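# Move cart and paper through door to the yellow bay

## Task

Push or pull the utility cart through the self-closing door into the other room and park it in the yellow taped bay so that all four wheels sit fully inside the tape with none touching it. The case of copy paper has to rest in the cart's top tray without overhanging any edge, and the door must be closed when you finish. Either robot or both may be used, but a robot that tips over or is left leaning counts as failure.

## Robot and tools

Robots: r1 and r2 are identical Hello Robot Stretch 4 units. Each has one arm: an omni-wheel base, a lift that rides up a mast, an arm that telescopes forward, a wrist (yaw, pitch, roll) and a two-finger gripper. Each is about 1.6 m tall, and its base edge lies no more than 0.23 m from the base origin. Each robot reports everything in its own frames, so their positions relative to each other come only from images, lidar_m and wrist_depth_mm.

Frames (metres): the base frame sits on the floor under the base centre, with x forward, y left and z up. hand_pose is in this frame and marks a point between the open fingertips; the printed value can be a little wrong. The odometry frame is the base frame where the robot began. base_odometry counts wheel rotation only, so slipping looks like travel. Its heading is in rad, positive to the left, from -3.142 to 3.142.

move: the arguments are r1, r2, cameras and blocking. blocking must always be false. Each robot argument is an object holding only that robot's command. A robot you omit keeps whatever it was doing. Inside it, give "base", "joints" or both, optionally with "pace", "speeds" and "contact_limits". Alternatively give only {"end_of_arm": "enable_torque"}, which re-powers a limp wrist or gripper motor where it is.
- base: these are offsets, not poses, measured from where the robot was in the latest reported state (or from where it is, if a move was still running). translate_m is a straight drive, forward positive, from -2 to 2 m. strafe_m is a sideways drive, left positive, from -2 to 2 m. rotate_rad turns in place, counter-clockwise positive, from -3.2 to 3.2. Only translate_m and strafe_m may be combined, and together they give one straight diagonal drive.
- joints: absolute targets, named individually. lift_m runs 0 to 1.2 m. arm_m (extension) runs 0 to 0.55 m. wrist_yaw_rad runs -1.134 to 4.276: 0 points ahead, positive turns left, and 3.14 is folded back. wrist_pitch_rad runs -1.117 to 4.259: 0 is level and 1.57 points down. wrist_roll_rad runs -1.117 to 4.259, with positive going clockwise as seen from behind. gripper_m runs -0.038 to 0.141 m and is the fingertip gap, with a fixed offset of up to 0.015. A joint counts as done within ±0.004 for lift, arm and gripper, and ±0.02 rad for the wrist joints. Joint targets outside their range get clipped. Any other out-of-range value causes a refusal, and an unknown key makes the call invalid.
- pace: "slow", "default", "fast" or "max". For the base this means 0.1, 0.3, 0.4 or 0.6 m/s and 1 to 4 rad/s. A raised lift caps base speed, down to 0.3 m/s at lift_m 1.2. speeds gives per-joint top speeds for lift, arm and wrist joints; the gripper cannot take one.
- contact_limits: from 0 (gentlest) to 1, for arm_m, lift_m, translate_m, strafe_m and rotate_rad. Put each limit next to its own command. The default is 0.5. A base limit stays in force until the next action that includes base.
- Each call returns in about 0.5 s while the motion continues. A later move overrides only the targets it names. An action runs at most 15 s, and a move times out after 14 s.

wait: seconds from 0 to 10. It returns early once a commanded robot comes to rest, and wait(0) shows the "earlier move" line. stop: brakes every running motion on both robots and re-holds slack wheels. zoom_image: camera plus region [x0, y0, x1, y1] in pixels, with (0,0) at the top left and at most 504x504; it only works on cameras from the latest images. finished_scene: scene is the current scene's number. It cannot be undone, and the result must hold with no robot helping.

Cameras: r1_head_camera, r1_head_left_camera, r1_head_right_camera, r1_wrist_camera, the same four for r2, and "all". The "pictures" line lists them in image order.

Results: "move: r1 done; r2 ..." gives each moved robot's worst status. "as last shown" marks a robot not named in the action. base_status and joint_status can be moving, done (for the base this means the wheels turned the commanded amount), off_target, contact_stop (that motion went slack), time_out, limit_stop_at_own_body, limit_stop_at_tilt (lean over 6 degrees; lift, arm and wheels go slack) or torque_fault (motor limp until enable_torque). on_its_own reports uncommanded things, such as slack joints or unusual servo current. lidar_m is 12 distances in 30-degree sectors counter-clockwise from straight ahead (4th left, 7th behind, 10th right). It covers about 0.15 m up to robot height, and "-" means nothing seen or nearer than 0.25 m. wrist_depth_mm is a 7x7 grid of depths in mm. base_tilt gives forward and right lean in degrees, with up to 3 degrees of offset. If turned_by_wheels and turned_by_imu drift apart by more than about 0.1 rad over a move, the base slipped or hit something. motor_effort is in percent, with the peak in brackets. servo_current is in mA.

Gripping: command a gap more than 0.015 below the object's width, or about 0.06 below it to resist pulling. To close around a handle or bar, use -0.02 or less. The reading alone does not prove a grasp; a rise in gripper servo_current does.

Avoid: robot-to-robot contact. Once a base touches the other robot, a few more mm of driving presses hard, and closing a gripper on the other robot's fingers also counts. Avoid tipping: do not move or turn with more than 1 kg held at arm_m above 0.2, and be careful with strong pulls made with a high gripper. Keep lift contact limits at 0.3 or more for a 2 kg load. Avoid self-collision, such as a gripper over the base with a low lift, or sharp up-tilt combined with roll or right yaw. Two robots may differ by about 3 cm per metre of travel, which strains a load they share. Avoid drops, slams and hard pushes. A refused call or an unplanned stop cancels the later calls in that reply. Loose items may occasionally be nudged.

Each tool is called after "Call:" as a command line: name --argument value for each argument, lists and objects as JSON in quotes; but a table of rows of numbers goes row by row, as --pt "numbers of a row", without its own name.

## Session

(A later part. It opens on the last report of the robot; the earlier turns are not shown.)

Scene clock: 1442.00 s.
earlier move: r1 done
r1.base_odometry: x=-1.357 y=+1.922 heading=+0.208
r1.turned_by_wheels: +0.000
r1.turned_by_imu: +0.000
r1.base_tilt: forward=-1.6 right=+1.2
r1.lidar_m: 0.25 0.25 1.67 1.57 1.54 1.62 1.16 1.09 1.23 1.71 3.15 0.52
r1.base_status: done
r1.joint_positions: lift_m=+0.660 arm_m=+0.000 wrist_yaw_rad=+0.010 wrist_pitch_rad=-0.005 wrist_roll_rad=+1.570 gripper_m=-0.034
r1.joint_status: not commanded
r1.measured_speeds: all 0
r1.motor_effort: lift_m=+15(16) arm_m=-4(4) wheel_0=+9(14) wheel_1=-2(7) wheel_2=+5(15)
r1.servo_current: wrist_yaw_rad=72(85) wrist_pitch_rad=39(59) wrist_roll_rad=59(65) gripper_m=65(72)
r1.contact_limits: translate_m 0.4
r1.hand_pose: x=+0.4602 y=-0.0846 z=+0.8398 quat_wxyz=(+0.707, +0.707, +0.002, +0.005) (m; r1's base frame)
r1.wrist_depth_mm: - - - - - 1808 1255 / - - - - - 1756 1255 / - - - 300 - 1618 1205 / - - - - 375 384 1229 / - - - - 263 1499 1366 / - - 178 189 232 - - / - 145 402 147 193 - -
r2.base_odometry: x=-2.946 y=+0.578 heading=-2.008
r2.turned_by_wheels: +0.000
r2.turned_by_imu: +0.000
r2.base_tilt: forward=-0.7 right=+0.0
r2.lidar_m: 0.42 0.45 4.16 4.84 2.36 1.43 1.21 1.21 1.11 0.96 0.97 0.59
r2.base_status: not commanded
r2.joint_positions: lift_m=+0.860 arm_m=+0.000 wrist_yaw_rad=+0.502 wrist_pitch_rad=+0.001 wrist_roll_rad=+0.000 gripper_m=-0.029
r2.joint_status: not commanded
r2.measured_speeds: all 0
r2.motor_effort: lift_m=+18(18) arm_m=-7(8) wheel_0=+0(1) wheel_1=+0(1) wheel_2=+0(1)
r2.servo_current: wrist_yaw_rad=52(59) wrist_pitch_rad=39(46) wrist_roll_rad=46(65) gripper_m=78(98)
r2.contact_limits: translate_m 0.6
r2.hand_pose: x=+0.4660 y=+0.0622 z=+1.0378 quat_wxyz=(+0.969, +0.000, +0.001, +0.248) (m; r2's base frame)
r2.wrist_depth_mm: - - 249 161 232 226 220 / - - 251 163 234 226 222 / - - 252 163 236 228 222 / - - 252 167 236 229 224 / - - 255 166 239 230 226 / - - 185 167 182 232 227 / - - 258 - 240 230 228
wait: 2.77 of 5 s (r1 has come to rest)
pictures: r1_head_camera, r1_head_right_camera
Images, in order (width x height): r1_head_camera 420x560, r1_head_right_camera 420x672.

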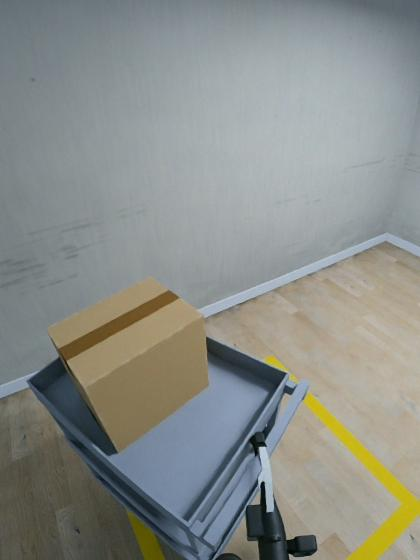

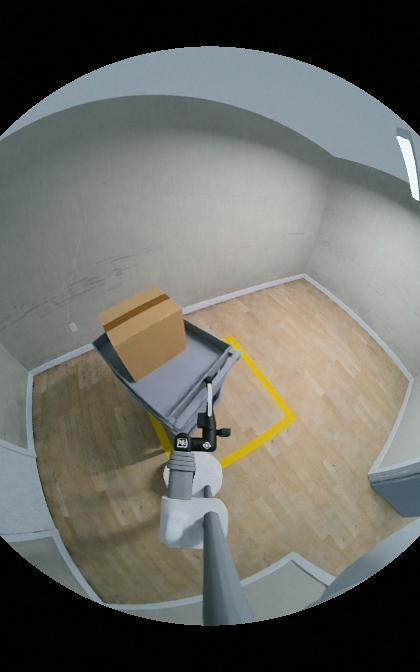

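Call:
move --r1 '{"joints":{"gripper_m":0.12}}' --blocking false --cameras '[]'

Call:
wait --seconds 3 --cameras '[]'

Call:
move --r1 '{"base":{"translate_m":-0.35}}' --blocking false --cameras '[]'

Call:
wait --seconds 4 --cameras '[]'

Call:
move --r1 '{"base":{"strafe_m":0.6},"joints":{"wrist_roll_rad":0,"gripper_m":0.13}}' --blocking false --cameras '[]'

Call:
wait --seconds 5 --cameras '[]'

Call:
wait --seconds 2 --cameras '["r1_head_camera","r1_head_right_camera"]'

Scene clock: 1470.77 s.
move: r1 moving
r1.base_odometry: x=-1.357 y=+1.922 heading=+0.208
r1.turned_by_wheels: +0.000
r1.turned_by_imu: -0.001
r1.base_tilt: forward=-1.6 right=+1.3
r1.lidar_m: 0.26 0.26 1.69 1.58 1.53 1.62 1.19 1.12 1.18 1.72 3.14 0.49
r1.base_status: not commanded
r1.joint_positions: lift_m=+0.660 arm_m=+0.000 wrist_yaw_rad=+0.010 wrist_pitch_rad=-0.005 wrist_roll_rad=+1.570 gripper_m=-0.009
r1.joint_status: gripper_m moving
r1.measured_speeds: translate_m=+0.000 strafe_m=+0.000 rotate_rad=-0.001 lift_m=+0.000 arm_m=+0.000 wrist_yaw_rad=+0.000 wrist_pitch_rad=-0.004 wrist_roll_rad=+0.000
r1.motor_effort: lift_m=+15(16) arm_m=-2(4) wheel_0=+9(9) wheel_1=-1(2) wheel_2=+3(5)
r1.servo_current: wrist_yaw_rad=65(78) wrist_pitch_rad=52(52) wrist_roll_rad=46(72) gripper_m=52(65)
r1.contact_limits: translate_m 0.4
r1.hand_pose: x=+0.4601 y=-0.0846 z=+0.8399 quat_wxyz=(+0.707, +0.707, +0.002, +0.005) (m; r1's base frame)
r1.wrist_depth_mm: - - - - - 1808 1255 / - - - - - 1756 1229 / - - - 312 392 1618 1255 / - - - - 366 387 424 / - - - - 270 1537 1366 / - - 178 190 236 - - / - 146 179 182 178 - -
r2: as last shown
r2.base_tilt: forward=-0.6 right=+0.1
r2.lidar_m: 0.40 0.46 4.15 4.85 2.37 1.39 1.22 1.22 1.13 0.96 0.96 0.60
r2.motor_effort: lift_m=+18(18) arm_m=-7(8) wheel_0=+0(0) wheel_1=+0(0) wheel_2=+0(0)
r2.servo_current: wrist_yaw_rad=52(59) wrist_pitch_rad=46(46) wrist_roll_rad=46(59) gripper_m=78(98)
r2.contact_limits: translate_m 0.6
r2.wrist_depth_mm: - - 249 161 234 226 220 / - - 250 163 235 227 222 / - - 252 163 236 229 223 / - - 253 167 238 230 224 / - - 255 166 239 231 226 / - - 186 167 181 232 227 / - - 259 - 239 230 228
pictures: none
No camera images: "cameras" was empty.

Scene clock: 1472.53 s.
earlier move: r1 done
r1.base_odometry: x=-1.357 y=+1.922 heading=+0.207
r1.turned_by_wheels: -0.001
r1.turned_by_imu: -0.001
r1.base_tilt: forward=-1.6 right=+1.3
r1.lidar_m: 0.25 0.27 1.70 1.57 1.53 1.64 1.19 1.10 1.18 1.70 3.12 0.50
r1.base_status: not commanded
r1.joint_positions: lift_m=+0.660 arm_m=+0.000 wrist_yaw_rad=+0.001 wrist_pitch_rad=+0.000 wrist_roll_rad=+1.570 gripper_m=+0.120
r1.joint_status: all done
r1.measured_speeds: all 0
r1.motor_effort: lift_m=+15(16) arm_m=+4(4) wheel_0=+3(9) wheel_1=-1(2) wheel_2=+0(5)
r1.servo_current: wrist_yaw_rad=46(78) wrist_pitch_rad=39(52) wrist_roll_rad=52(72) gripper_m=33(98)
r1.contact_limits: translate_m 0.4
r1.hand_pose: x=+0.4594 y=-0.0871 z=+0.8386 quat_wxyz=(+0.707, +0.707, +0.000, +0.001) (m; r1's base frame)
r1.wrist_depth_mm: - - - - - 1708 1182 / - - - - - 1708 1229 / - - - - - 1708 1255 / - - - 353 397 404 399 / - - - - 301 1576 - / - 193 181 249 195 212 - / - 139 - 145 227 - -
r2.base_odometry: x=-2.946 y=+0.578 heading=-2.008
r2.turned_by_wheels: +0.000
r2.turned_by_imu: +0.000
r2.base_tilt: forward=-0.6 right=+0.0
r2.lidar_m: 0.40 0.47 4.21 4.85 2.37 1.41 1.22 1.22 1.10 0.95 0.94 0.61
r2.base_status: not commanded
r2.joint_positions: lift_m=+0.860 arm_m=+0.000 wrist_yaw_rad=+0.502 wrist_pitch_rad=+0.001 wrist_roll_rad=+0.000 gripper_m=-0.029
r2.joint_status: not commanded
r2.measured_speeds: all 0
r2.motor_effort: lift_m=+18(18) arm_m=-7(8) wheel_0=+0(1) wheel_1=+0(1) wheel_2=+0(1)
r2.servo_current: wrist_yaw_rad=39(59) wrist_pitch_rad=39(46) wrist_roll_rad=39(59) gripper_m=85(98)
r2.contact_limits: translate_m 0.6
r2.hand_pose: x=+0.4660 y=+0.0622 z=+1.0378 quat_wxyz=(+0.969, +0.000, +0.001, +0.248) (m; r2's base frame)
r2.wrist_depth_mm: - - 248 162 233 226 220 / - - 251 163 235 228 221 / - - 253 164 236 229 223 / - - 253 167 237 230 224 / - - 254 166 239 231 225 / - - 186 167 181 231 226 / - - 258 - 239 230 229
wait: 1.77 of 3 s (r1 has come to rest)
pictures: none
No camera images: "cameras" was empty.

Scene clock: 1473.03 s.
move: r1 moving
r1.base_odometry: x=-1.388 y=+1.915 heading=+0.207
r1.turned_by_wheels: +0.000
r1.turned_by_imu: +0.000
r1.base_tilt: forward=-1.6 right=+1.3
r1.lidar_m: 0.26 0.30 1.73 1.56 1.51 1.61 1.13 1.08 1.16 1.72 3.16 0.57
r1.base_status: translate_m moving
r1.joint_positions: lift_m=+0.660 arm_m=+0.000 wrist_yaw_rad=+0.001 wrist_pitch_rad=+0.000 wrist_roll_rad=+1.570 gripper_m=+0.120
r1.joint_status: not commanded
r1.measured_speeds: translate_m=-0.122 strafe_m=+0.000 rotate_rad=-0.002 lift_m=+0.000 arm_m=+0.000 wrist_yaw_rad=+0.000 wrist_pitch_rad=+0.000 wrist_roll_rad=+0.000
r1.motor_effort: lift_m=+15(16) arm_m=+4(4) wheel_0=-6(8) wheel_1=-8(8) wheel_2=+8(9)
r1.servo_current: wrist_yaw_rad=59(65) wrist_pitch_rad=39(46) wrist_roll_rad=39(59) gripper_m=46(52)
r1.hand_pose: x=+0.4594 y=-0.0871 z=+0.8385 quat_wxyz=(+0.707, +0.707, +0.000, +0.001) (m; r1's base frame)
r1.wrist_depth_mm: - - - - - 1708 1182 / - - - - - 1708 1182 / - - - - - 1708 1205 / - - - 373 418 433 430 / - - - 262 - 1537 - / - 193 186 216 195 201 - / - 140 180 145 240 - -
r2: as last shown
r2.base_tilt: forward=-0.6 right=+0.1
r2.lidar_m: 0.42 0.48 4.15 4.85 2.36 1.40 1.20 1.22 1.08 0.96 0.96 0.59
r2.motor_effort: lift_m=+18(18) arm_m=-7(7) wheel_0=+0(1) wheel_1=+0(0) wheel_2=+0(0)
r2.servo_current: wrist_yaw_rad=52(59) wrist_pitch_rad=39(46) wrist_roll_rad=33(59) gripper_m=85(98)
r2.contact_limits: translate_m 0.6
r2.wrist_depth_mm: - - 248 162 235 226 220 / - - 251 163 234 227 221 / - - 252 163 236 228 223 / - - 253 167 237 229 224 / - - 255 166 239 231 224 / - - 185 167 181 231 228 / - - 257 - 239 231 228
pictures: none
No camera images: "cameras" was empty.

Scene clock: 1475.20 s.
earlier move: r1 done
r1.base_odometry: x=-1.700 y=+1.850 heading=+0.207
r1.turned_by_wheels: +0.000
r1.turned_by_imu: +0.000
r1.base_tilt: forward=-1.6 right=+1.3
r1.lidar_m: 0.55 0.69 2.03 1.44 1.35 1.23 0.86 0.81 0.87 1.70 2.96 2.87
r1.base_status: done
r1.joint_positions: lift_m=+0.660 arm_m=+0.000 wrist_yaw_rad=+0.001 wrist_pitch_rad=+0.000 wrist_roll_rad=+1.570 gripper_m=+0.120
r1.joint_status: not commanded
r1.measured_speeds: all 0
r1.motor_effort: lift_m=+15(16) arm_m=+4(4) wheel_0=-3(8) wheel_1=+0(8) wheel_2=+0(11)
r1.servo_current: wrist_yaw_rad=65(65) wrist_pitch_rad=52(52) wrist_roll_rad=59(65) gripper_m=46(52)
r1.hand_pose: x=+0.4594 y=-0.0871 z=+0.8385 quat_wxyz=(+0.707, +0.707, +0.000, +0.001) (m; r1's base frame)
r1.wrist_depth_mm: - - - - - 1661 1229 / - - - - - 1661 1182 / - - - - - 1808 1205 / - - - 759 - 1397 1205 / - - - 585 - - 1160 / - 193 - 462 191 200 496 / - 141 683 144 - - -
r2.base_odometry: x=-2.946 y=+0.578 heading=-2.008
r2.turned_by_wheels: +0.000
r2.turned_by_imu: +0.000
r2.base_tilt: forward=-0.7 right=+0.1
r2.lidar_m: 0.39 0.47 4.19 4.84 2.36 1.41 1.20 1.21 1.12 0.97 0.95 0.59
r2.base_status: not commanded
r2.joint_positions: lift_m=+0.860 arm_m=+0.000 wrist_yaw_rad=+0.502 wrist_pitch_rad=+0.001 wrist_roll_rad=+0.000 gripper_m=-0.029
r2.joint_status: not commanded
r2.measured_speeds: all 0
r2.motor_effort: lift_m=+18(19) arm_m=-7(8) wheel_0=+1(1) wheel_1=+0(0) wheel_2=+0(0)
r2.servo_current: wrist_yaw_rad=46(59) wrist_pitch_rad=46(46) wrist_roll_rad=39(59) gripper_m=91(98)
r2.contact_limits: translate_m 0.6
r2.hand_pose: x=+0.4660 y=+0.0622 z=+1.0378 quat_wxyz=(+0.969, +0.000, +0.001, +0.248) (m; r2's base frame)
r2.wrist_depth_mm: - - 249 162 233 226 220 / - - 251 163 235 227 221 / - - 252 163 236 229 224 / - - 254 167 236 230 224 / - - 256 166 238 231 225 / - - 186 166 181 231 226 / - - 257 - 239 231 228
wait: 2.17 of 4 s (r1 has come to rest)
pictures: none
No camera images: "cameras" was empty.

Scene clock: 1475.70 s.
move: r1 moving
r1.base_odometry: x=-1.707 y=+1.885 heading=+0.207
r1.turned_by_wheels: +0.000
r1.turned_by_imu: +0.000
r1.base_tilt: forward=-1.6 right=+1.3
r1.lidar_m: 0.55 0.71 1.98 1.41 1.33 1.27 0.89 0.84 0.89 1.73 3.11 1.00
r1.base_status: strafe_m moving
r1.joint_positions: lift_m=+0.660 arm_m=+0.000 wrist_yaw_rad=+0.001 wrist_pitch_rad=+0.000 wrist_roll_rad=+0.988 gripper_m=+0.129
r1.joint_status: wrist_roll_rad moving; gripper_m moving
r1.measured_speeds: translate_m=+0.000 strafe_m=+0.140 rotate_rad=-0.001 lift_m=+0.000 arm_m=+0.000 wrist_yaw_rad=+0.000 wrist_pitch_rad=+0.000 wrist_roll_rad=-1.819
r1.motor_effort: lift_m=+15(16) arm_m=+4(4) wheel_0=-10(11) wheel_1=+6(10) wheel_2=+0(1)
r1.servo_current: wrist_yaw_rad=46(59) wrist_pitch_rad=52(52) wrist_roll_rad=85(117) gripper_m=52(65)
r1.hand_pose: x=+0.4594 y=-0.0871 z=+0.8385 quat_wxyz=(+0.880, +0.474, +0.000, +0.001) (m; r1's base frame)
r1.wrist_depth_mm: - - - - - - - / - - - - - - 1808 / - - - - - - 1537 / - - - - - - 1430 / - 707 741 569 - 1661 1229 / - 208 394 480 212 196 1118 / 554 580 382 140 - - -
r2: as last shown
r2.base_tilt: forward=-0.6 right=+0.1
r2.lidar_m: 0.40 0.47 4.19 4.85 2.34 1.42 1.19 1.21 1.10 0.95 0.97 0.62
r2.motor_effort: lift_m=+18(18) arm_m=-7(8) wheel_0=+0(1) wheel_1=+0(0) wheel_2=+0(0)
r2.servo_current: wrist_yaw_rad=46(46) wrist_pitch_rad=33(46) wrist_roll_rad=52(52) gripper_m=91(91)
r2.contact_limits: translate_m 0.6
r2.wrist_depth_mm: - - 248 161 232 226 220 / - - 250 163 234 227 220 / - - 252 163 236 227 223 / - - 252 167 238 229 224 / - - 256 166 239 231 225 / - - 186 166 181 231 227 / - - 258 - 239 230 229
pictures: none
No camera images: "cameras" was empty.

Scene clock: 1478.53 s.
earlier move: r1 done
r1.base_odometry: x=-1.823 y=+2.437 heading=+0.207
r1.turned_by_wheels: +0.000
r1.turned_by_imu: +0.003
r1.base_tilt: forward=-1.6 right=+1.3
r1.lidar_m: 0.83 1.63 1.32 0.90 0.85 0.87 1.21 1.14 1.17 2.30 3.81 0.74
r1.base_status: done
r1.joint_positions: lift_m=+0.660 arm_m=+0.000 wrist_yaw_rad=+0.001 wrist_pitch_rad=+0.000 wrist_roll_rad=+0.002 gripper_m=+0.130
r1.joint_status: all done
r1.measured_speeds: all 0
r1.motor_effort: lift_m=+15(16) arm_m=+4(4) wheel_0=-1(11) wheel_1=+1(12) wheel_2=+0(2)
r1.servo_current: wrist_yaw_rad=59(65) wrist_pitch_rad=33(52) wrist_roll_rad=52(117) gripper_m=39(65)
r1.hand_pose: x=+0.4594 y=-0.0871 z=+0.8385 quat_wxyz=(+1.000, +0.001, +0.000, +0.001) (m; r1's base frame)
r1.wrist_depth_mm: - - - - - - - / - - - - 634 661 - / - - - - 627 609 - / - - - 699 615 569 - / - - - 654 574 504 455 / - 194 - 707 212 197 - / 1229 - - 142 - - -
r2.base_odometry: x=-2.946 y=+0.578 heading=-2.008
r2.turned_by_wheels: +0.000
r2.turned_by_imu: +0.000
r2.base_tilt: forward=-0.7 right=+0.0
r2.lidar_m: 0.41 0.48 4.17 4.84 2.34 1.39 1.18 1.20 1.12 0.95 0.95 0.60
r2.base_status: not commanded
r2.joint_positions: lift_m=+0.860 arm_m=+0.000 wrist_yaw_rad=+0.502 wrist_pitch_rad=+0.001 wrist_roll_rad=+0.000 gripper_m=-0.029
r2.joint_status: not commanded
r2.measured_speeds: all 0
r2.motor_effort: lift_m=+18(19) arm_m=-7(8) wheel_0=+0(1) wheel_1=+0(1) wheel_2=+0(1)
r2.servo_current: wrist_yaw_rad=46(72) wrist_pitch_rad=39(46) wrist_roll_rad=39(65) gripper_m=91(98)
r2.contact_limits: translate_m 0.6
r2.hand_pose: x=+0.4660 y=+0.0622 z=+1.0378 quat_wxyz=(+0.969, +0.000, +0.001, +0.248) (m; r2's base frame)
r2.wrist_depth_mm: - - 248 162 233 227 220 / - - 251 163 234 227 222 / - - 251 163 235 228 223 / - - 254 167 238 229 224 / - - 255 166 239 231 225 / - - 186 167 181 232 227 / - - 257 - 240 230 228
wait: 2.83 of 5 s (r1 has come to rest)
pictures: none
No camera images: "cameras" was empty.

Scene clock: 1480.53 s.
r1.base_odometry: x=-1.823 y=+2.437 heading=+0.207
r1.turned_by_wheels: +0.000
r1.turned_by_imu: +0.000
r1.base_tilt: forward=-1.6 right=+1.2
r1.lidar_m: 0.82 1.62 1.28 0.89 0.85 0.89 1.17 1.13 1.17 2.29 3.84 0.77
r1.base_status: done
r1.joint_positions: lift_m=+0.660 arm_m=+0.000 wrist_yaw_rad=+0.001 wrist_pitch_rad=+0.000 wrist_roll_rad=+0.002 gripper_m=+0.130
r1.joint_status: all done
r1.measured_speeds: all 0
r1.motor_effort: lift_m=+15(16) arm_m=+4(4) wheel_0=-1(11) wheel_1=+1(12) wheel_2=+0(2)
r1.servo_current: wrist_yaw_rad=39(65) wrist_pitch_rad=46(52) wrist_roll_rad=59(117) gripper_m=39(65)
r1.hand_pose: x=+0.4594 y=-0.0871 z=+0.8385 quat_wxyz=(+1.000, +0.001, +0.000, +0.001) (m; r1's base frame)
r1.wrist_depth_mm: - - - - - - - / - - - - 640 640 - / - - - - 627 609 - / - - - 699 609 564 - / - - - 654 574 500 455 / - 194 - 707 211 196 - / 1229 - - 142 - - -
r2.base_odometry: x=-2.946 y=+0.578 heading=-2.008
r2.turned_by_wheels: +0.000
r2.turned_by_imu: +0.000
r2.base_tilt: forward=-0.6 right=+0.0
r2.lidar_m: 0.40 0.47 4.18 4.87 2.35 1.40 1.21 1.22 1.12 0.96 0.98 0.60
r2.base_status: not commanded
r2.joint_positions: lift_m=+0.860 arm_m=+0.000 wrist_yaw_rad=+0.502 wrist_pitch_rad=+0.001 wrist_roll_rad=+0.000 gripper_m=-0.029
r2.joint_status: not commanded
r2.measured_speeds: all 0
r2.motor_effort: lift_m=+18(19) arm_m=-7(8) wheel_0=+0(1) wheel_1=+0(1) wheel_2=+0(1)
r2.servo_current: wrist_yaw_rad=46(72) wrist_pitch_rad=33(46) wrist_roll_rad=46(65) gripper_m=85(98)
r2.contact_limits: translate_m 0.6
r2.hand_pose: x=+0.4660 y=+0.0622 z=+1.0378 quat_wxyz=(+0.969, +0.000, +0.001, +0.248) (m; r2's base frame)
r2.wrist_depth_mm: - - 249 162 233 226 220 / - - 251 163 235 227 221 / - - 252 163 236 229 223 / - - 252 167 236 230 224 / - - 255 166 239 230 226 / - - 186 167 181 232 226 / - - 258 - 240 230 227
wait: 2.00 s; at rest by 0.27 s
pictures: r1_head_camera, r1_head_right_camera
Images, in order (width x height): r1_head_camera 420x560, r1_head_right_camera 420x672.

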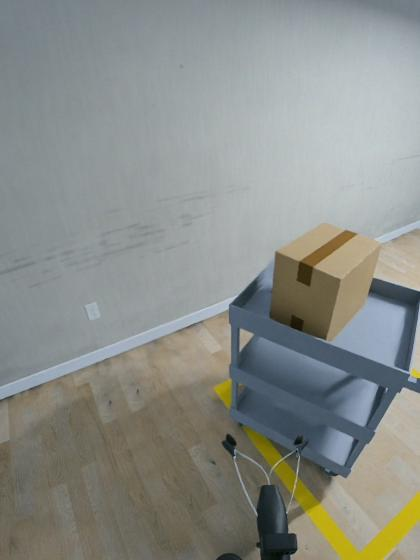

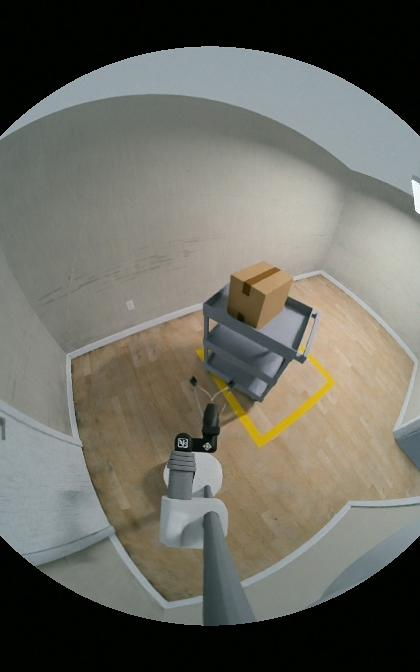

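Call:
zoom_image --camera "r1_head_camera" --region '[200, 340, 420, 560]'

Scaled by 2.291 from the camera's 420x560 image, which has a finer 600x800 frame.

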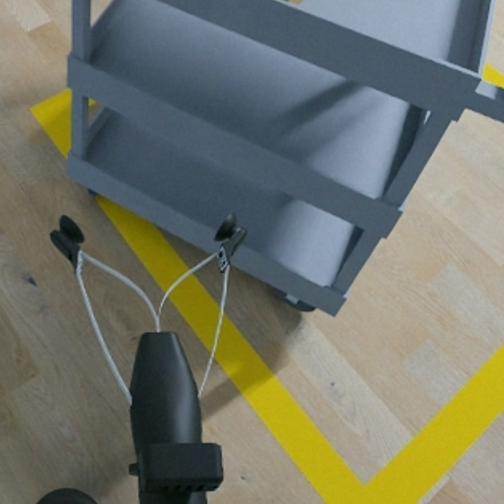

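Call:
move --r1 '{"base":{"translate_m":0.14,"strafe_m":0.37}}' --blocking false --cameras '[]'

Call:
wait --seconds 5 --cameras '[]'

Call:
move --r1 '{"base":{"rotate_rad":-0.6}}' --blocking false --cameras '[]'

Call:
wait --seconds 3 --cameras '[]'

Call:
wait --seconds 1 --cameras '["r1_head_camera"]'

Scene clock: 1505.30 s.
move: r1 moving
r1.base_odometry: x=-1.818 y=+2.468 heading=+0.207
r1.turned_by_wheels: +0.000
r1.turned_by_imu: +0.000
r1.base_tilt: forward=-1.6 right=+1.3
r1.lidar_m: 0.83 1.60 1.27 0.87 0.84 0.87 1.22 1.14 1.21 2.33 0.82 0.76
r1.base_status: translate_m moving; strafe_m moving
r1.joint_positions: lift_m=+0.660 arm_m=+0.000 wrist_yaw_rad=+0.001 wrist_pitch_rad=+0.000 wrist_roll_rad=+0.002 gripper_m=+0.130
r1.joint_status: not commanded
r1.measured_speeds: translate_m=+0.044 strafe_m=+0.115 rotate_rad=+0.002 lift_m=+0.000 arm_m=+0.000 wrist_yaw_rad=+0.000 wrist_pitch_rad=+0.000 wrist_roll_rad=+0.000
r1.motor_effort: lift_m=+15(16) arm_m=+4(4) wheel_0=-7(9) wheel_1=+8(9) wheel_2=-4(5)
r1.servo_current: wrist_yaw_rad=46(59) wrist_pitch_rad=39(46) wrist_roll_rad=46(72) gripper_m=46(46)
r1.hand_pose: x=+0.4594 y=-0.0871 z=+0.8385 quat_wxyz=(+1.000, +0.001, +0.000, +0.001) (m; r1's base frame)
r1.wrist_depth_mm: - - - - - - - / - - - - 647 569 - / - - - - 634 569 - / - - - - 627 564 750 / - - - 647 580 504 462 / - 193 - - 210 198 - / - - - 141 - - -
r2: as last shown
r2.base_tilt: forward=-0.6 right=+0.1
r2.lidar_m: 0.40 0.49 4.18 4.85 2.38 1.39 1.20 1.22 1.12 0.94 0.97 0.62
r2.motor_effort: lift_m=+18(18) arm_m=-7(8) wheel_0=+0(0) wheel_1=+0(1) wheel_2=+0(0)
r2.servo_current: wrist_yaw_rad=39(52) wrist_pitch_rad=33(46) wrist_roll_rad=39(59) gripper_m=91(91)
r2.contact_limits: translate_m 0.6
r2.wrist_depth_mm: - - 249 161 234 225 220 / - - 251 163 236 226 220 / - - 252 163 236 228 223 / - - 253 167 237 229 223 / - - 256 166 238 230 225 / - - 186 166 182 232 228 / - - 258 - 240 230 228
pictures: none
No camera images: "cameras" was empty.

Scene clock: 1507.60 s.
earlier move: r1 done
r1.base_odometry: x=-1.762 y=+2.828 heading=+0.207
r1.turned_by_wheels: +0.000
r1.turned_by_imu: +0.002
r1.base_tilt: forward=-1.6 right=+1.3
r1.lidar_m: 1.39 1.31 0.92 0.61 0.59 0.61 0.92 1.43 1.50 2.68 0.88 0.85
r1.base_status: done
r1.joint_positions: lift_m=+0.660 arm_m=+0.000 wrist_yaw_rad=+0.001 wrist_pitch_rad=+0.000 wrist_roll_rad=+0.002 gripper_m=+0.130
r1.joint_status: not commanded
r1.measured_speeds: all 0
r1.motor_effort: lift_m=+15(16) arm_m=+4(4) wheel_0=-2(10) wheel_1=-1(12) wheel_2=-2(6)
r1.servo_current: wrist_yaw_rad=52(78) wrist_pitch_rad=39(52) wrist_roll_rad=52(72) gripper_m=39(52)
r1.hand_pose: x=+0.4594 y=-0.0871 z=+0.8385 quat_wxyz=(+1.000, +0.001, +0.000, +0.001) (m; r1's base frame)
r1.wrist_depth_mm: - - - - - - - / - - - - - - - / - - - - - - - / - - - - - - - / - - - - - 559 535 / - 193 - - 189 197 - / - 181 - 142 - 1756 -
r2.base_odometry: x=-2.946 y=+0.578 heading=-2.008
r2.turned_by_wheels: +0.000
r2.turned_by_imu: +0.000
r2.base_tilt: forward=-0.6 right=+0.1
r2.lidar_m: 0.39 0.46 4.14 4.84 2.37 1.40 1.21 1.21 1.09 0.97 0.95 0.56
r2.base_status: not commanded
r2.joint_positions: lift_m=+0.860 arm_m=+0.000 wrist_yaw_rad=+0.502 wrist_pitch_rad=+0.001 wrist_roll_rad=+0.000 gripper_m=-0.029
r2.joint_status: not commanded
r2.measured_speeds: all 0
r2.motor_effort: lift_m=+18(18) arm_m=-7(8) wheel_0=+0(1) wheel_1=+0(1) wheel_2=+0(1)
r2.servo_current: wrist_yaw_rad=46(59) wrist_pitch_rad=39(46) wrist_roll_rad=52(59) gripper_m=91(98)
r2.contact_limits: translate_m 0.6
r2.hand_pose: x=+0.4660 y=+0.0622 z=+1.0378 quat_wxyz=(+0.969, +0.000, +0.001, +0.248) (m; r2's base frame)
r2.wrist_depth_mm: - - 249 162 232 226 221 / - - 251 163 235 227 222 / - - 251 164 236 228 223 / - - 253 167 238 229 223 / - - 255 166 239 230 225 / - - 186 167 181 232 228 / - - 257 - 240 230 228
wait: 2.30 of 5 s (r1 has come to rest)
pictures: none
No camera images: "cameras" was empty.

Scene clock: 1508.10 s.
move: r1 moving
r1.base_odometry: x=-1.762 y=+2.828 heading=-0.046
r1.turned_by_wheels: -0.252
r1.turned_by_imu: -0.253
r1.base_tilt: forward=-1.6 right=+1.3
r1.lidar_m: 0.87 1.32 1.33 0.74 0.58 0.61 0.70 1.29 1.44 1.68 0.96 0.85
r1.base_status: rotate_rad moving
r1.joint_positions: lift_m=+0.660 arm_m=+0.000 wrist_yaw_rad=+0.001 wrist_pitch_rad=+0.000 wrist_roll_rad=+0.002 gripper_m=+0.130
r1.joint_status: not commanded
r1.measured_speeds: translate_m=-0.001 strafe_m=+0.000 rotate_rad=-0.979 lift_m=+0.000 arm_m=+0.000 wrist_yaw_rad=+0.000 wrist_pitch_rad=+0.000 wrist_roll_rad=+0.000
r1.motor_effort: lift_m=+15(16) arm_m=+4(4) wheel_0=+6(9) wheel_1=+7(8) wheel_2=+7(7)
r1.servo_current: wrist_yaw_rad=39(65) wrist_pitch_rad=33(46) wrist_roll_rad=39(65) gripper_m=46(46)
r1.hand_pose: x=+0.4594 y=-0.0871 z=+0.8385 quat_wxyz=(+1.000, +0.001, +0.000, +0.001) (m; r1's base frame)
r1.wrist_depth_mm: - - - - - - - / - - - - - 661 574 / - - - - - 634 580 / - - - - - 615 559 / - - - - 615 564 539 / - 193 - - 195 196 - / - - - 142 - - -
r2: as last shown
r2.base_tilt: forward=-0.7 right=+0.1
r2.lidar_m: 0.37 0.48 4.20 4.85 2.40 1.42 1.21 1.22 1.12 0.95 0.95 0.60
r2.motor_effort: lift_m=+18(19) arm_m=-7(7) wheel_0=+0(1) wheel_1=+0(0) wheel_2=+0(1)
r2.servo_current: wrist_yaw_rad=52(59) wrist_pitch_rad=39(46) wrist_roll_rad=39(52) gripper_m=85(91)
r2.contact_limits: translate_m 0.6
r2.wrist_depth_mm: - - 250 161 233 226 220 / - - 250 163 235 226 222 / - - 253 164 236 229 224 / - - 254 167 237 229 224 / - - 255 166 239 231 225 / - - 186 167 181 231 228 / - - 258 - 239 230 228
pictures: none
No camera images: "cameras" was empty.

Scene clock: 1509.00 s.
earlier move: r1 done
r1.base_odometry: x=-1.762 y=+2.828 heading=-0.393
r1.turned_by_wheels: -0.348
r1.turned_by_imu: -0.350
r1.base_tilt: forward=-1.6 right=+1.3
r1.lidar_m: 0.84 1.43 1.29 1.01 0.64 0.60 0.64 0.80 1.44 1.48 2.63 0.87
r1.base_status: done
r1.joint_positions: lift_m=+0.660 arm_m=+0.000 wrist_yaw_rad=+0.001 wrist_pitch_rad=+0.000 wrist_roll_rad=+0.002 gripper_m=+0.130
r1.joint_status: not commanded
r1.measured_speeds: all 0
r1.motor_effort: lift_m=+15(16) arm_m=+4(4) wheel_0=+1(9) wheel_1=+0(8) wheel_2=-1(7)
r1.servo_current: wrist_yaw_rad=65(65) wrist_pitch_rad=39(46) wrist_roll_rad=33(65) gripper_m=46(46)
r1.hand_pose: x=+0.4594 y=-0.0871 z=+0.8385 quat_wxyz=(+1.000, +0.001, +0.000, +0.001) (m; r1's base frame)
r1.wrist_depth_mm: - - - - - - - / - - - - - - - / - - - 699 - - - / - - 732 699 - - - / - - 647 654 661 661 - / - 193 - - 1098 197 - / - 647 640 142 - - 1983
r2.base_odometry: x=-2.946 y=+0.578 heading=-2.008
r2.turned_by_wheels: +0.000
r2.turned_by_imu: +0.000
r2.base_tilt: forward=-0.7 right=+0.1
r2.lidar_m: 0.40 0.48 4.16 4.82 2.34 1.41 1.22 1.21 1.11 0.94 0.95 0.60
r2.base_status: not commanded
r2.joint_positions: lift_m=+0.860 arm_m=+0.000 wrist_yaw_rad=+0.502 wrist_pitch_rad=+0.001 wrist_roll_rad=+0.000 gripper_m=-0.029
r2.joint_status: not commanded
r2.measured_speeds: all 0
r2.motor_effort: lift_m=+18(19) arm_m=-7(8) wheel_0=+0(1) wheel_1=+0(0) wheel_2=+0(1)
r2.servo_current: wrist_yaw_rad=52(65) wrist_pitch_rad=33(46) wrist_roll_rad=39(59) gripper_m=78(91)
r2.contact_limits: translate_m 0.6
r2.hand_pose: x=+0.4660 y=+0.0622 z=+1.0378 quat_wxyz=(+0.969, +0.000, +0.001, +0.248) (m; r2's base frame)
r2.wrist_depth_mm: - - 249 162 233 226 220 / - - 251 163 234 226 222 / - - 253 164 236 229 223 / - - 253 167 238 229 224 / - - 256 166 240 231 225 / - - 186 167 181 232 226 / - - 258 - 240 230 228
wait: 0.90 of 3 s (r1 has come to rest)
pictures: none
No camera images: "cameras" was empty.

Scene clock: 1510.00 s.
r1.base_odometry: x=-1.762 y=+2.828 heading=-0.393
r1.turned_by_wheels: +0.000
r1.turned_by_imu: +0.000
r1.base_tilt: forward=-1.6 right=+1.3
r1.lidar_m: 0.84 1.43 1.33 1.01 0.64 0.58 0.63 0.82 1.45 1.46 2.64 0.90
r1.base_status: done
r1.joint_positions: lift_m=+0.660 arm_m=+0.000 wrist_yaw_rad=+0.001 wrist_pitch_rad=+0.000 wrist_roll_rad=+0.002 gripper_m=+0.130
r1.joint_status: not commanded
r1.measured_speeds: all 0
r1.motor_effort: lift_m=+15(16) arm_m=+3(4) wheel_0=+2(9) wheel_1=+0(8) wheel_2=-1(7)
r1.servo_current: wrist_yaw_rad=65(65) wrist_pitch_rad=46(46) wrist_roll_rad=46(65) gripper_m=39(46)
r1.hand_pose: x=+0.4594 y=-0.0871 z=+0.8385 quat_wxyz=(+1.000, +0.001, +0.000, +0.001) (m; r1's base frame)
r1.wrist_depth_mm: - - - - - - - / - - - - - - - / - - - 707 - - - / - - 715 699 - - - / - - 647 640 661 668 - / - 193 - - 1078 196 - / - 647 640 141 - - 1863
r2.base_odometry: x=-2.946 y=+0.578 heading=-2.008
r2.turned_by_wheels: +0.000
r2.turned_by_imu: +0.000
r2.base_tilt: forward=-0.7 right=+0.0
r2.lidar_m: 0.42 0.48 4.19 4.84 2.35 1.41 1.22 1.21 1.13 0.96 0.96 0.60
r2.base_status: not commanded
r2.joint_positions: lift_m=+0.860 arm_m=+0.000 wrist_yaw_rad=+0.502 wrist_pitch_rad=+0.001 wrist_roll_rad=+0.000 gripper_m=-0.029
r2.joint_status: not commanded
r2.measured_speeds: all 0
r2.motor_effort: lift_m=+18(19) arm_m=-7(8) wheel_0=+0(1) wheel_1=+0(0) wheel_2=+0(1)
r2.servo_current: wrist_yaw_rad=39(65) wrist_pitch_rad=46(46) wrist_roll_rad=52(59) gripper_m=85(91)
r2.contact_limits: translate_m 0.6
r2.hand_pose: x=+0.4660 y=+0.0622 z=+1.0378 quat_wxyz=(+0.969, +0.000, +0.001, +0.248) (m; r2's base frame)
r2.wrist_depth_mm: - - 249 162 233 226 220 / - - 250 163 235 226 220 / - - 253 164 236 229 223 / - - 253 167 237 229 224 / - - 256 166 239 231 225 / - - 186 167 181 231 226 / - - 258 - 240 231 229
wait: 1.00 s; at rest by 0.27 s
pictures: r1_head_camera
Images, in order (width x height): r1_head_camera 420x560.

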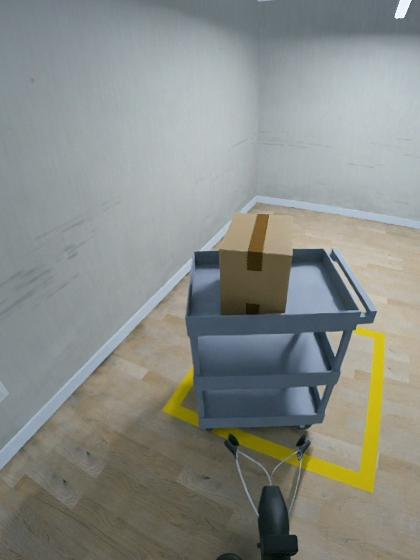

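Call:
move --r1 '{"base":{"translate_m":0.30}}' --blocking false --cameras '[]'

Call:
wait --seconds 4 --cameras '[]'

Call:
move --r1 '{"base":{"translate_m":0.25},"pace":"slow","contact_limits":{"translate_m":0.4}}' --blocking false --cameras '[]'

Call:
wait --seconds 5 --cameras '["r1_head_camera"]'

Scene clock: 1521.83 s.
move: r1 moving
r1.base_odometry: x=-1.733 y=+2.816 heading=-0.393
r1.turned_by_wheels: +0.000
r1.turned_by_imu: +0.000
r1.base_tilt: forward=-1.6 right=+1.2
r1.lidar_m: 0.80 1.41 1.30 1.07 0.70 0.62 0.65 0.86 1.44 1.49 2.63 0.86
r1.base_status: translate_m moving
r1.joint_positions: lift_m=+0.660 arm_m=+0.000 wrist_yaw_rad=+0.001 wrist_pitch_rad=+0.000 wrist_roll_rad=+0.002 gripper_m=+0.130
r1.joint_status: not commanded
r1.measured_speeds: translate_m=+0.121 strafe_m=+0.000 rotate_rad=+0.004 lift_m=+0.000 arm_m=+0.000 wrist_yaw_rad=+0.000 wrist_pitch_rad=+0.000 wrist_roll_rad=+0.000
r1.motor_effort: lift_m=+15(16) arm_m=+4(4) wheel_0=+4(9) wheel_1=+4(7) wheel_2=-8(9)
r1.servo_current: wrist_yaw_rad=46(65) wrist_pitch_rad=39(46) wrist_roll_rad=46(59) gripper_m=39(46)
r1.hand_pose: x=+0.4594 y=-0.0871 z=+0.8385 quat_wxyz=(+1.000, +0.001, +0.000, +0.001) (m; r1's base frame)
r1.wrist_depth_mm: - - - - - - - / - - - - - - - / - - - 683 - - - / - - 699 668 661 - - / - 609 615 615 634 634 - / - 193 - - 1098 189 - / - 181 - 141 - 891 1863
r2: as last shown
r2.lidar_m: 0.39 0.47 4.15 4.85 2.35 1.39 1.22 1.21 1.11 0.96 0.96 0.60
r2.motor_effort: lift_m=+18(18) arm_m=-7(7) wheel_0=+0(1) wheel_1=+0(0) wheel_2=+0(0)
r2.servo_current: wrist_yaw_rad=65(65) wrist_pitch_rad=39(46) wrist_roll_rad=39(59) gripper_m=91(91)
r2.contact_limits: translate_m 0.6
r2.wrist_depth_mm: - - 248 161 234 228 220 / - - 250 162 235 227 221 / - - 252 164 236 229 224 / - - 253 167 237 229 224 / - - 255 166 238 231 225 / - - 185 167 181 232 227 / - - 259 - 239 230 227
pictures: none
No camera images: "cameras" was empty.

Scene clock: 1523.83 s.
earlier move: r1 done
r1.base_odometry: x=-1.485 y=+2.713 heading=-0.393
r1.turned_by_wheels: +0.000
r1.turned_by_imu: +0.000
r1.base_tilt: forward=-1.6 right=+1.3
r1.lidar_m: 0.53 1.30 1.20 1.22 0.97 0.84 0.89 1.20 1.57 1.60 2.50 0.58
r1.base_status: done
r1.joint_positions: lift_m=+0.660 arm_m=+0.000 wrist_yaw_rad=+0.001 wrist_pitch_rad=+0.000 wrist_roll_rad=+0.002 gripper_m=+0.130
r1.joint_status: not commanded
r1.measured_speeds: all 0
r1.motor_effort: lift_m=+15(16) arm_m=+4(4) wheel_0=+3(9) wheel_1=+3(7) wheel_2=+0(9)
r1.servo_current: wrist_yaw_rad=39(65) wrist_pitch_rad=46(52) wrist_roll_rad=52(65) gripper_m=46(52)
r1.hand_pose: x=+0.4594 y=-0.0871 z=+0.8385 quat_wxyz=(+1.000, +0.001, +0.000, +0.001) (m; r1's base frame)
r1.wrist_depth_mm: - - - 415 392 - - / - - 424 407 394 - - / - - 427 407 394 - - / - - 424 410 394 - - / 345 347 345 347 347 351 349 / 347 204 349 347 349 204 - / - 351 778 146 - - 1983
r2.base_odometry: x=-2.946 y=+0.578 heading=-2.008
r2.turned_by_wheels: +0.000
r2.turned_by_imu: +0.000
r2.base_tilt: forward=-0.6 right=+0.0
r2.lidar_m: 0.40 0.47 4.16 4.85 2.36 1.41 1.20 1.23 1.12 0.94 0.95 0.58
r2.base_status: not commanded
r2.joint_positions: lift_m=+0.860 arm_m=+0.000 wrist_yaw_rad=+0.502 wrist_pitch_rad=+0.001 wrist_roll_rad=+0.000 gripper_m=-0.029
r2.joint_status: not commanded
r2.measured_speeds: all 0
r2.motor_effort: lift_m=+18(19) arm_m=-7(8) wheel_0=+0(1) wheel_1=+0(0) wheel_2=+0(1)
r2.servo_current: wrist_yaw_rad=39(72) wrist_pitch_rad=39(46) wrist_roll_rad=52(65) gripper_m=85(98)
r2.contact_limits: translate_m 0.6
r2.hand_pose: x=+0.4660 y=+0.0622 z=+1.0378 quat_wxyz=(+0.969, +0.000, +0.001, +0.248) (m; r2's base frame)
r2.wrist_depth_mm: - - 248 161 233 226 220 / - - 250 163 235 227 223 / - - 252 163 236 229 223 / - - 253 167 238 229 224 / - - 255 166 239 230 226 / - - 186 166 182 231 227 / - - 258 - 239 230 228
wait: 2.00 of 4 s (r1 has come to rest)
pictures: none
No camera images: "cameras" was empty.

Scene clock: 1524.33 s.
move: r1 moving
r1.base_odometry: x=-1.474 y=+2.708 heading=-0.393
r1.turned_by_wheels: +0.000
r1.turned_by_imu: +0.000
r1.base_tilt: forward=-1.6 right=+1.3
r1.lidar_m: 0.54 1.29 1.16 1.22 0.99 0.86 0.92 1.20 1.58 1.59 2.49 0.56
r1.base_status: translate_m moving
r1.joint_positions: lift_m=+0.660 arm_m=+0.000 wrist_yaw_rad=+0.001 wrist_pitch_rad=+0.000 wrist_roll_rad=+0.002 gripper_m=+0.130
r1.joint_status: not commanded
r1.measured_speeds: translate_m=+0.048 strafe_m=+0.000 rotate_rad=-0.001 lift_m=+0.000 arm_m=+0.000 wrist_yaw_rad=+0.000 wrist_pitch_rad=+0.000 wrist_roll_rad=+0.000
r1.motor_effort: lift_m=+15(16) arm_m=+3(4) wheel_0=+4(8) wheel_1=+3(6) wheel_2=-4(7)
r1.servo_current: wrist_yaw_rad=46(59) wrist_pitch_rad=39(46) wrist_roll_rad=59(72) gripper_m=39(46)
r1.contact_limits: translate_m 0.4
r1.hand_pose: x=+0.4594 y=-0.0871 z=+0.8385 quat_wxyz=(+1.000, +0.001, +0.000, +0.001) (m; r1's base frame)
r1.wrist_depth_mm: - - 415 397 382 - - / - - 410 394 379 - - / - - 410 399 382 - - / - - 415 397 384 - - / 334 334 338 334 336 342 340 / 334 211 334 336 338 203 - / - 181 750 146 - 750 1921
r2: as last shown
r2.base_tilt: forward=-0.6 right=+0.1
r2.lidar_m: 0.41 0.46 4.14 4.85 2.38 1.39 1.21 1.23 1.10 0.97 0.95 0.61
r2.motor_effort: lift_m=+18(18) arm_m=-7(8) wheel_0=+0(1) wheel_1=+0(0) wheel_2=+0(0)
r2.servo_current: wrist_yaw_rad=39(59) wrist_pitch_rad=46(46) wrist_roll_rad=52(52) gripper_m=91(91)
r2.contact_limits: translate_m 0.6
r2.wrist_depth_mm: - - 249 162 234 225 220 / - - 251 163 235 227 221 / - - 253 163 236 229 223 / - - 254 167 237 229 224 / - - 256 166 238 230 225 / - - 186 166 181 231 227 / - - 258 - 240 230 228
pictures: none
No camera images: "cameras" was empty.

Scene clock: 1527.60 s.
earlier move: r1 done
r1.base_odometry: x=-1.254 y=+2.617 heading=-0.393
r1.turned_by_wheels: -0.001
r1.turned_by_imu: -0.001
r1.base_tilt: forward=-1.6 right=+1.2
r1.lidar_m: 0.44 1.17 1.10 1.13 1.22 1.09 1.15 1.51 1.69 1.70 0.63 0.45
r1.base_status: done
r1.joint_positions: lift_m=+0.660 arm_m=+0.000 wrist_yaw_rad=-0.003 wrist_pitch_rad=+0.000 wrist_roll_rad=+0.002 gripper_m=+0.130
r1.joint_status: not commanded
r1.measured_speeds: all 0
r1.motor_effort: lift_m=+15(16) arm_m=+4(4) wheel_0=+1(9) wheel_1=+1(9) wheel_2=-7(13)
r1.servo_current: wrist_yaw_rad=52(72) wrist_pitch_rad=39(52) wrist_roll_rad=39(78) gripper_m=39(52)
r1.contact_limits: translate_m 0.4
r1.hand_pose: x=+0.4590 y=-0.0883 z=+0.8385 quat_wxyz=(+1.000, +0.001, +0.000, -0.002) (m; r1's base frame)
r1.wrist_depth_mm: - - 310 296 278 - - / - - 314 297 279 - - / - - 314 296 281 - - / - - 315 297 282 - - / 239 239 237 235 235 234 232 / 240 211 236 236 234 198 231 / 240 238 237 144 235 233 233
r2.base_odometry: x=-2.946 y=+0.578 heading=-2.008
r2.turned_by_wheels: +0.000
r2.turned_by_imu: +0.000
r2.base_tilt: forward=-0.7 right=+0.0
r2.lidar_m: 0.38 0.47 4.15 4.84 2.39 1.41 1.22 1.23 1.12 0.95 0.96 0.60
r2.base_status: not commanded
r2.joint_positions: lift_m=+0.860 arm_m=+0.000 wrist_yaw_rad=+0.502 wrist_pitch_rad=+0.001 wrist_roll_rad=+0.000 gripper_m=-0.029
r2.joint_status: not commanded
r2.measured_speeds: all 0
r2.motor_effort: lift_m=+18(19) arm_m=-7(8) wheel_0=+0(1) wheel_1=+0(0) wheel_2=+0(0)
r2.servo_current: wrist_yaw_rad=46(59) wrist_pitch_rad=39(52) wrist_roll_rad=39(59) gripper_m=85(98)
r2.contact_limits: translate_m 0.6
r2.hand_pose: x=+0.4660 y=+0.0622 z=+1.0378 quat_wxyz=(+0.969, +0.000, +0.001, +0.248) (m; r2's base frame)
r2.wrist_depth_mm: - - 249 162 233 226 220 / - - 250 163 235 227 222 / - - 252 163 236 229 224 / - - 253 167 237 229 224 / - - 255 166 239 231 226 / - - 185 167 181 232 226 / - - 258 - 239 230 229
wait: 3.27 of 5 s (r1 has come to rest)
pictures: r1_head_camera
Images, in order (width x height): r1_head_camera 420x560.

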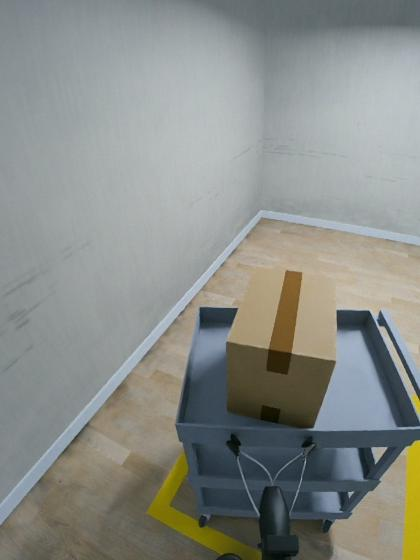

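Call:
move --r1 '{"base":{"translate_m":0.22,"strafe_m":-0.06},"pace":"slow","contact_limits":{"translate_m":0.5}}' --blocking false --cameras '[]'

Call:
wait --seconds 6 --cameras '["r1_head_camera","r1_head_right_camera"]'

Scene clock: 1532.57 s.
move: r1 moving
r1.base_odometry: x=-1.244 y=+2.609 heading=-0.394
r1.turned_by_wheels: +0.000
r1.turned_by_imu: -0.001
r1.base_tilt: forward=-1.6 right=+1.3
r1.lidar_m: 0.44 1.19 1.09 1.13 1.24 1.10 1.13 1.51 1.69 1.72 0.62 0.47
r1.base_status: translate_m moving; strafe_m moving
r1.joint_positions: lift_m=+0.660 arm_m=+0.000 wrist_yaw_rad=-0.005 wrist_pitch_rad=+0.000 wrist_roll_rad=+0.002 gripper_m=+0.130
r1.joint_status: not commanded
r1.measured_speeds: translate_m=+0.047 strafe_m=-0.014 rotate_rad=-0.003 lift_m=+0.000 arm_m=+0.000 wrist_yaw_rad=+0.000 wrist_pitch_rad=+0.000 wrist_roll_rad=+0.000
r1.motor_effort: lift_m=+15(15) arm_m=+4(4) wheel_0=+6(7) wheel_1=+2(4) wheel_2=-10(12)
r1.servo_current: wrist_yaw_rad=52(78) wrist_pitch_rad=46(46) wrist_roll_rad=65(65) gripper_m=46(46)
r1.contact_limits: translate_m 0.5
r1.hand_pose: x=+0.4589 y=-0.0887 z=+0.8385 quat_wxyz=(+1.000, +0.001, +0.000, -0.002) (m; r1's base frame)
r1.wrist_depth_mm: - - 310 294 281 - - / - - 310 296 281 - - / - - 312 296 282 - - / - - 315 298 282 - - / 239 238 237 235 234 231 231 / 239 209 237 235 235 203 231 / 240 238 237 147 234 233 232
r2: as last shown
r2.lidar_m: 0.40 0.47 4.16 4.85 2.38 1.39 1.21 1.21 1.11 0.94 0.95 0.58
r2.motor_effort: lift_m=+18(19) arm_m=-7(8) wheel_0=+0(0) wheel_1=+0(0) wheel_2=+0(1)
r2.servo_current: wrist_yaw_rad=52(52) wrist_pitch_rad=46(46) wrist_roll_rad=52(52) gripper_m=91(91)
r2.contact_limits: translate_m 0.6
r2.wrist_depth_mm: - - 249 162 233 225 220 / - - 250 163 235 227 221 / - - 252 164 236 228 223 / - - 254 167 238 230 224 / - - 255 166 239 230 225 / - - 186 167 181 231 227 / - - 258 - 239 230 228
pictures: none
No camera images: "cameras" was empty.

Scene clock: 1535.60 s.
earlier move: r1 done
r1.base_odometry: x=-1.074 y=+2.478 heading=-0.393
r1.turned_by_wheels: +0.001
r1.turned_by_imu: -0.001
r1.base_tilt: forward=-1.6 right=+1.2
r1.lidar_m: 0.47 1.14 1.05 1.09 1.39 1.30 1.36 1.81 1.71 1.74 0.59 0.46
r1.base_status: done
r1.joint_positions: lift_m=+0.660 arm_m=+0.000 wrist_yaw_rad=-0.004 wrist_pitch_rad=+0.000 wrist_roll_rad=+0.002 gripper_m=+0.130
r1.joint_status: not commanded
r1.measured_speeds: all 0
r1.motor_effort: lift_m=+15(16) arm_m=+4(4) wheel_0=+4(7) wheel_1=+3(5) wheel_2=-4(13)
r1.servo_current: wrist_yaw_rad=65(78) wrist_pitch_rad=33(52) wrist_roll_rad=26(72) gripper_m=46(46)
r1.contact_limits: translate_m 0.5
r1.hand_pose: x=+0.4589 y=-0.0887 z=+0.8385 quat_wxyz=(+1.000, +0.001, +0.000, -0.002) (m; r1's base frame)
r1.wrist_depth_mm: - - 338 322 297 274 - / - - 342 320 297 274 - / - - 342 322 298 274 - / - - 535 325 298 277 - / 274 266 257 249 241 234 228 / 273 204 256 249 240 207 229 / - 266 257 146 241 234 229
r2.base_odometry: x=-2.946 y=+0.578 heading=-2.008
r2.turned_by_wheels: +0.000
r2.turned_by_imu: +0.000
r2.base_tilt: forward=-0.6 right=+0.1
r2.lidar_m: 0.40 0.47 4.18 4.83 2.37 1.43 1.20 1.23 1.11 0.96 0.96 0.61
r2.base_status: not commanded
r2.joint_positions: lift_m=+0.860 arm_m=+0.000 wrist_yaw_rad=+0.502 wrist_pitch_rad=+0.001 wrist_roll_rad=+0.000 gripper_m=-0.029
r2.joint_status: not commanded
r2.measured_speeds: all 0
r2.motor_effort: lift_m=+18(19) arm_m=-7(8) wheel_0=+0(1) wheel_1=+0(1) wheel_2=+0(1)
r2.servo_current: wrist_yaw_rad=46(59) wrist_pitch_rad=39(46) wrist_roll_rad=46(59) gripper_m=78(98)
r2.contact_limits: translate_m 0.6
r2.hand_pose: x=+0.4660 y=+0.0622 z=+1.0378 quat_wxyz=(+0.969, +0.000, +0.001, +0.248) (m; r2's base frame)
r2.wrist_depth_mm: - - 249 162 234 226 220 / - - 250 163 235 227 221 / - - 252 163 236 229 223 / - - 252 167 236 230 224 / - - 255 166 239 230 224 / - - 186 167 181 231 227 / - - 258 - 239 231 227
wait: 3.03 of 6 s (r1 has come to rest)
pictures: r1_head_camera, r1_head_right_camera
Images, in order (width x height): r1_head_camera 420x560, r1_head_right_camera 420x672.

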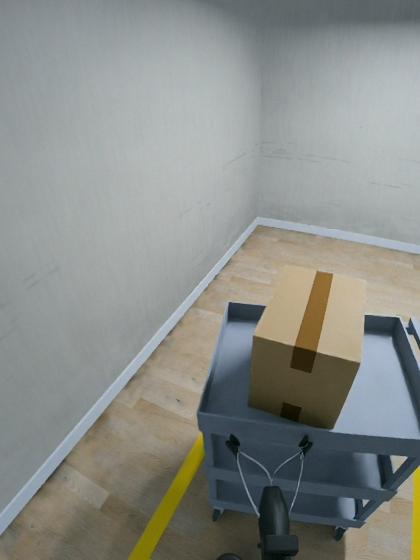

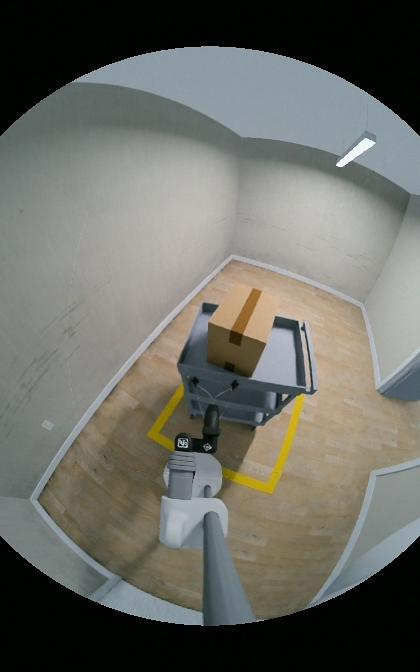

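Call:
move --r1 '{"base":{"translate_m":-0.45}}' --blocking false --cameras '[]'

Call:
wait --seconds 4 --cameras '["r1_head_camera","r1_head_right_camera"]'

Call:
zoom_image --camera "r1_head_camera" --region '[170, 270, 420, 520]'

Scene clock: 1541.83 s.
move: r1 moving
r1.base_odometry: x=-1.103 y=+2.489 heading=-0.393
r1.turned_by_wheels: +0.000
r1.turned_by_imu: +0.000
r1.base_tilt: forward=-1.6 right=+1.3
r1.lidar_m: 0.49 1.17 1.08 1.08 1.42 1.26 1.35 1.76 1.71 1.72 0.61 0.49
r1.base_status: translate_m moving
r1.joint_positions: lift_m=+0.660 arm_m=+0.000 wrist_yaw_rad=-0.003 wrist_pitch_rad=+0.000 wrist_roll_rad=+0.002 gripper_m=+0.130
r1.joint_status: not commanded
r1.measured_speeds: translate_m=-0.123 strafe_m=+0.001 rotate_rad=+0.000 lift_m=+0.000 arm_m=+0.000 wrist_yaw_rad=+0.000 wrist_pitch_rad=+0.000 wrist_roll_rad=+0.000
r1.motor_effort: lift_m=+15(16) arm_m=+4(4) wheel_0=-6(7) wheel_1=-6(8) wheel_2=+10(10)
r1.servo_current: wrist_yaw_rad=59(59) wrist_pitch_rad=46(46) wrist_roll_rad=46(52) gripper_m=39(52)
r1.hand_pose: x=+0.4591 y=-0.0882 z=+0.8385 quat_wxyz=(+1.000, +0.001, +0.000, -0.001) (m; r1's base frame)
r1.wrist_depth_mm: - - - 351 320 294 - / - - - 351 322 298 - / - - - 353 324 298 - / - - - 355 325 300 - / - 301 287 277 266 255 248 / - 204 283 276 264 251 249 / - 307 291 147 267 1756 250
r2: as last shown
r2.base_tilt: forward=-0.7 right=+0.0
r2.lidar_m: 0.39 0.46 4.12 4.83 2.33 1.43 1.21 1.22 1.12 0.95 0.96 0.58
r2.motor_effort: lift_m=+18(18) arm_m=-7(8) wheel_0=+0(1) wheel_1=+0(0) wheel_2=+0(0)
r2.servo_current: wrist_yaw_rad=46(59) wrist_pitch_rad=39(46) wrist_roll_rad=39(52) gripper_m=85(91)
r2.contact_limits: translate_m 0.6
r2.wrist_depth_mm: - - 249 162 234 226 220 / - - 251 163 235 227 220 / - - 253 163 236 229 223 / - - 254 167 237 229 224 / - - 255 166 238 231 225 / - - 186 167 181 232 227 / - - 259 - 239 230 228
pictures: none
No camera images: "cameras" was empty.

Scene clock: 1544.33 s.
earlier move: r1 done
r1.base_odometry: x=-1.490 y=+2.650 heading=-0.393
r1.turned_by_wheels: +0.000
r1.turned_by_imu: +0.000
r1.base_tilt: forward=-1.6 right=+1.3
r1.lidar_m: 0.90 1.37 1.24 1.27 0.98 0.89 0.95 1.27 1.52 1.52 2.46 0.91
r1.base_status: done
r1.joint_positions: lift_m=+0.660 arm_m=+0.000 wrist_yaw_rad=-0.003 wrist_pitch_rad=+0.000 wrist_roll_rad=+0.002 gripper_m=+0.130
r1.joint_status: not commanded
r1.measured_speeds: all 0
r1.motor_effort: lift_m=+15(16) arm_m=+4(4) wheel_0=-2(9) wheel_1=-1(8) wheel_2=+0(11)
r1.servo_current: wrist_yaw_rad=39(65) wrist_pitch_rad=46(46) wrist_roll_rad=46(85) gripper_m=46(52)
r1.hand_pose: x=+0.4591 y=-0.0882 z=+0.8385 quat_wxyz=(+1.000, +0.001, +0.000, -0.001) (m; r1's base frame)
r1.wrist_depth_mm: - - - - - - - / - - - - - - - / - - - 778 732 - - / - - - 768 723 904 - / - - 723 - - 647 - / - 193 732 - - 197 - / - - 1756 141 - - 1921
r2.base_odometry: x=-2.946 y=+0.578 heading=-2.008
r2.turned_by_wheels: +0.000
r2.turned_by_imu: +0.000
r2.base_tilt: forward=-0.7 right=+0.1
r2.lidar_m: 0.39 0.46 4.13 4.85 2.34 1.42 1.22 1.19 1.11 0.96 0.95 0.61
r2.base_status: not commanded
r2.joint_positions: lift_m=+0.860 arm_m=+0.000 wrist_yaw_rad=+0.502 wrist_pitch_rad=+0.001 wrist_roll_rad=+0.000 gripper_m=-0.029
r2.joint_status: not commanded
r2.measured_speeds: all 0
r2.motor_effort: lift_m=+18(18) arm_m=-7(8) wheel_0=+0(1) wheel_1=+0(1) wheel_2=+0(0)
r2.servo_current: wrist_yaw_rad=46(65) wrist_pitch_rad=33(46) wrist_roll_rad=39(65) gripper_m=85(98)
r2.contact_limits: translate_m 0.6
r2.hand_pose: x=+0.4660 y=+0.0622 z=+1.0378 quat_wxyz=(+0.969, +0.000, +0.001, +0.248) (m; r2's base frame)
r2.wrist_depth_mm: - - 249 161 233 226 221 / - - 250 163 235 228 221 / - - 252 164 235 228 223 / - - 254 167 236 229 223 / - - 255 166 240 230 226 / - - 186 167 181 231 228 / - - 259 - 239 232 228
wait: 2.50 of 4 s (r1 has come to rest)
pictures: r1_head_camera, r1_head_right_camera
Images, in order (width x height): r1_head_camera 420x560, r1_head_right_camera 420x672.

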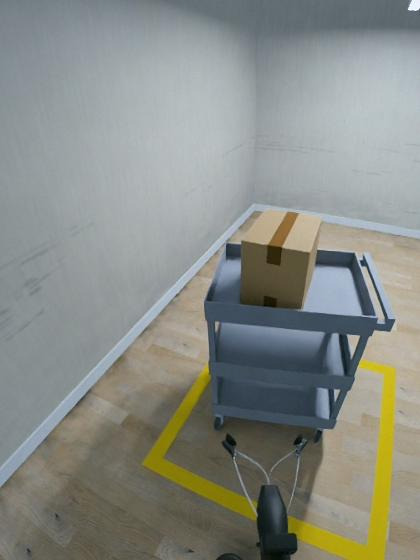

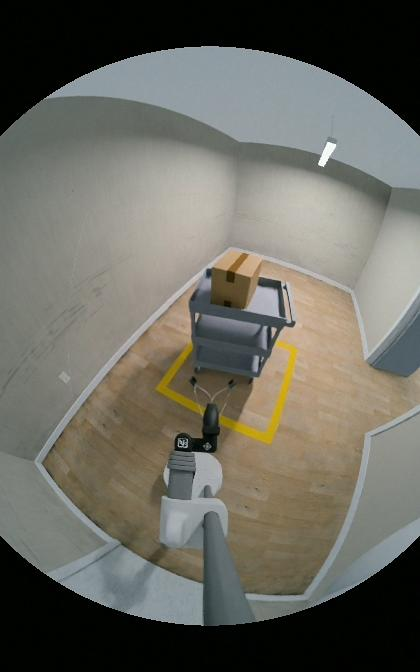

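Scaled by 2.016 from the camera's 420x560 image, which has a finer 600x800 frame.

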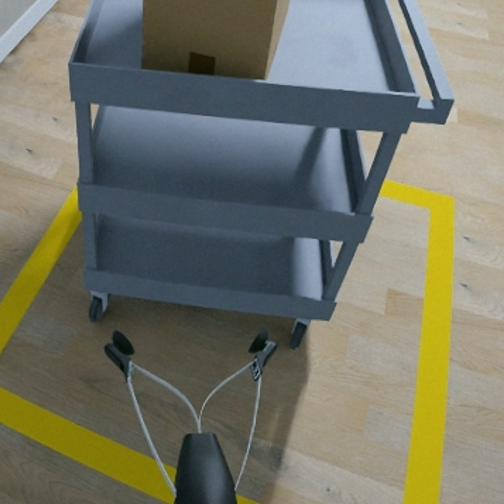

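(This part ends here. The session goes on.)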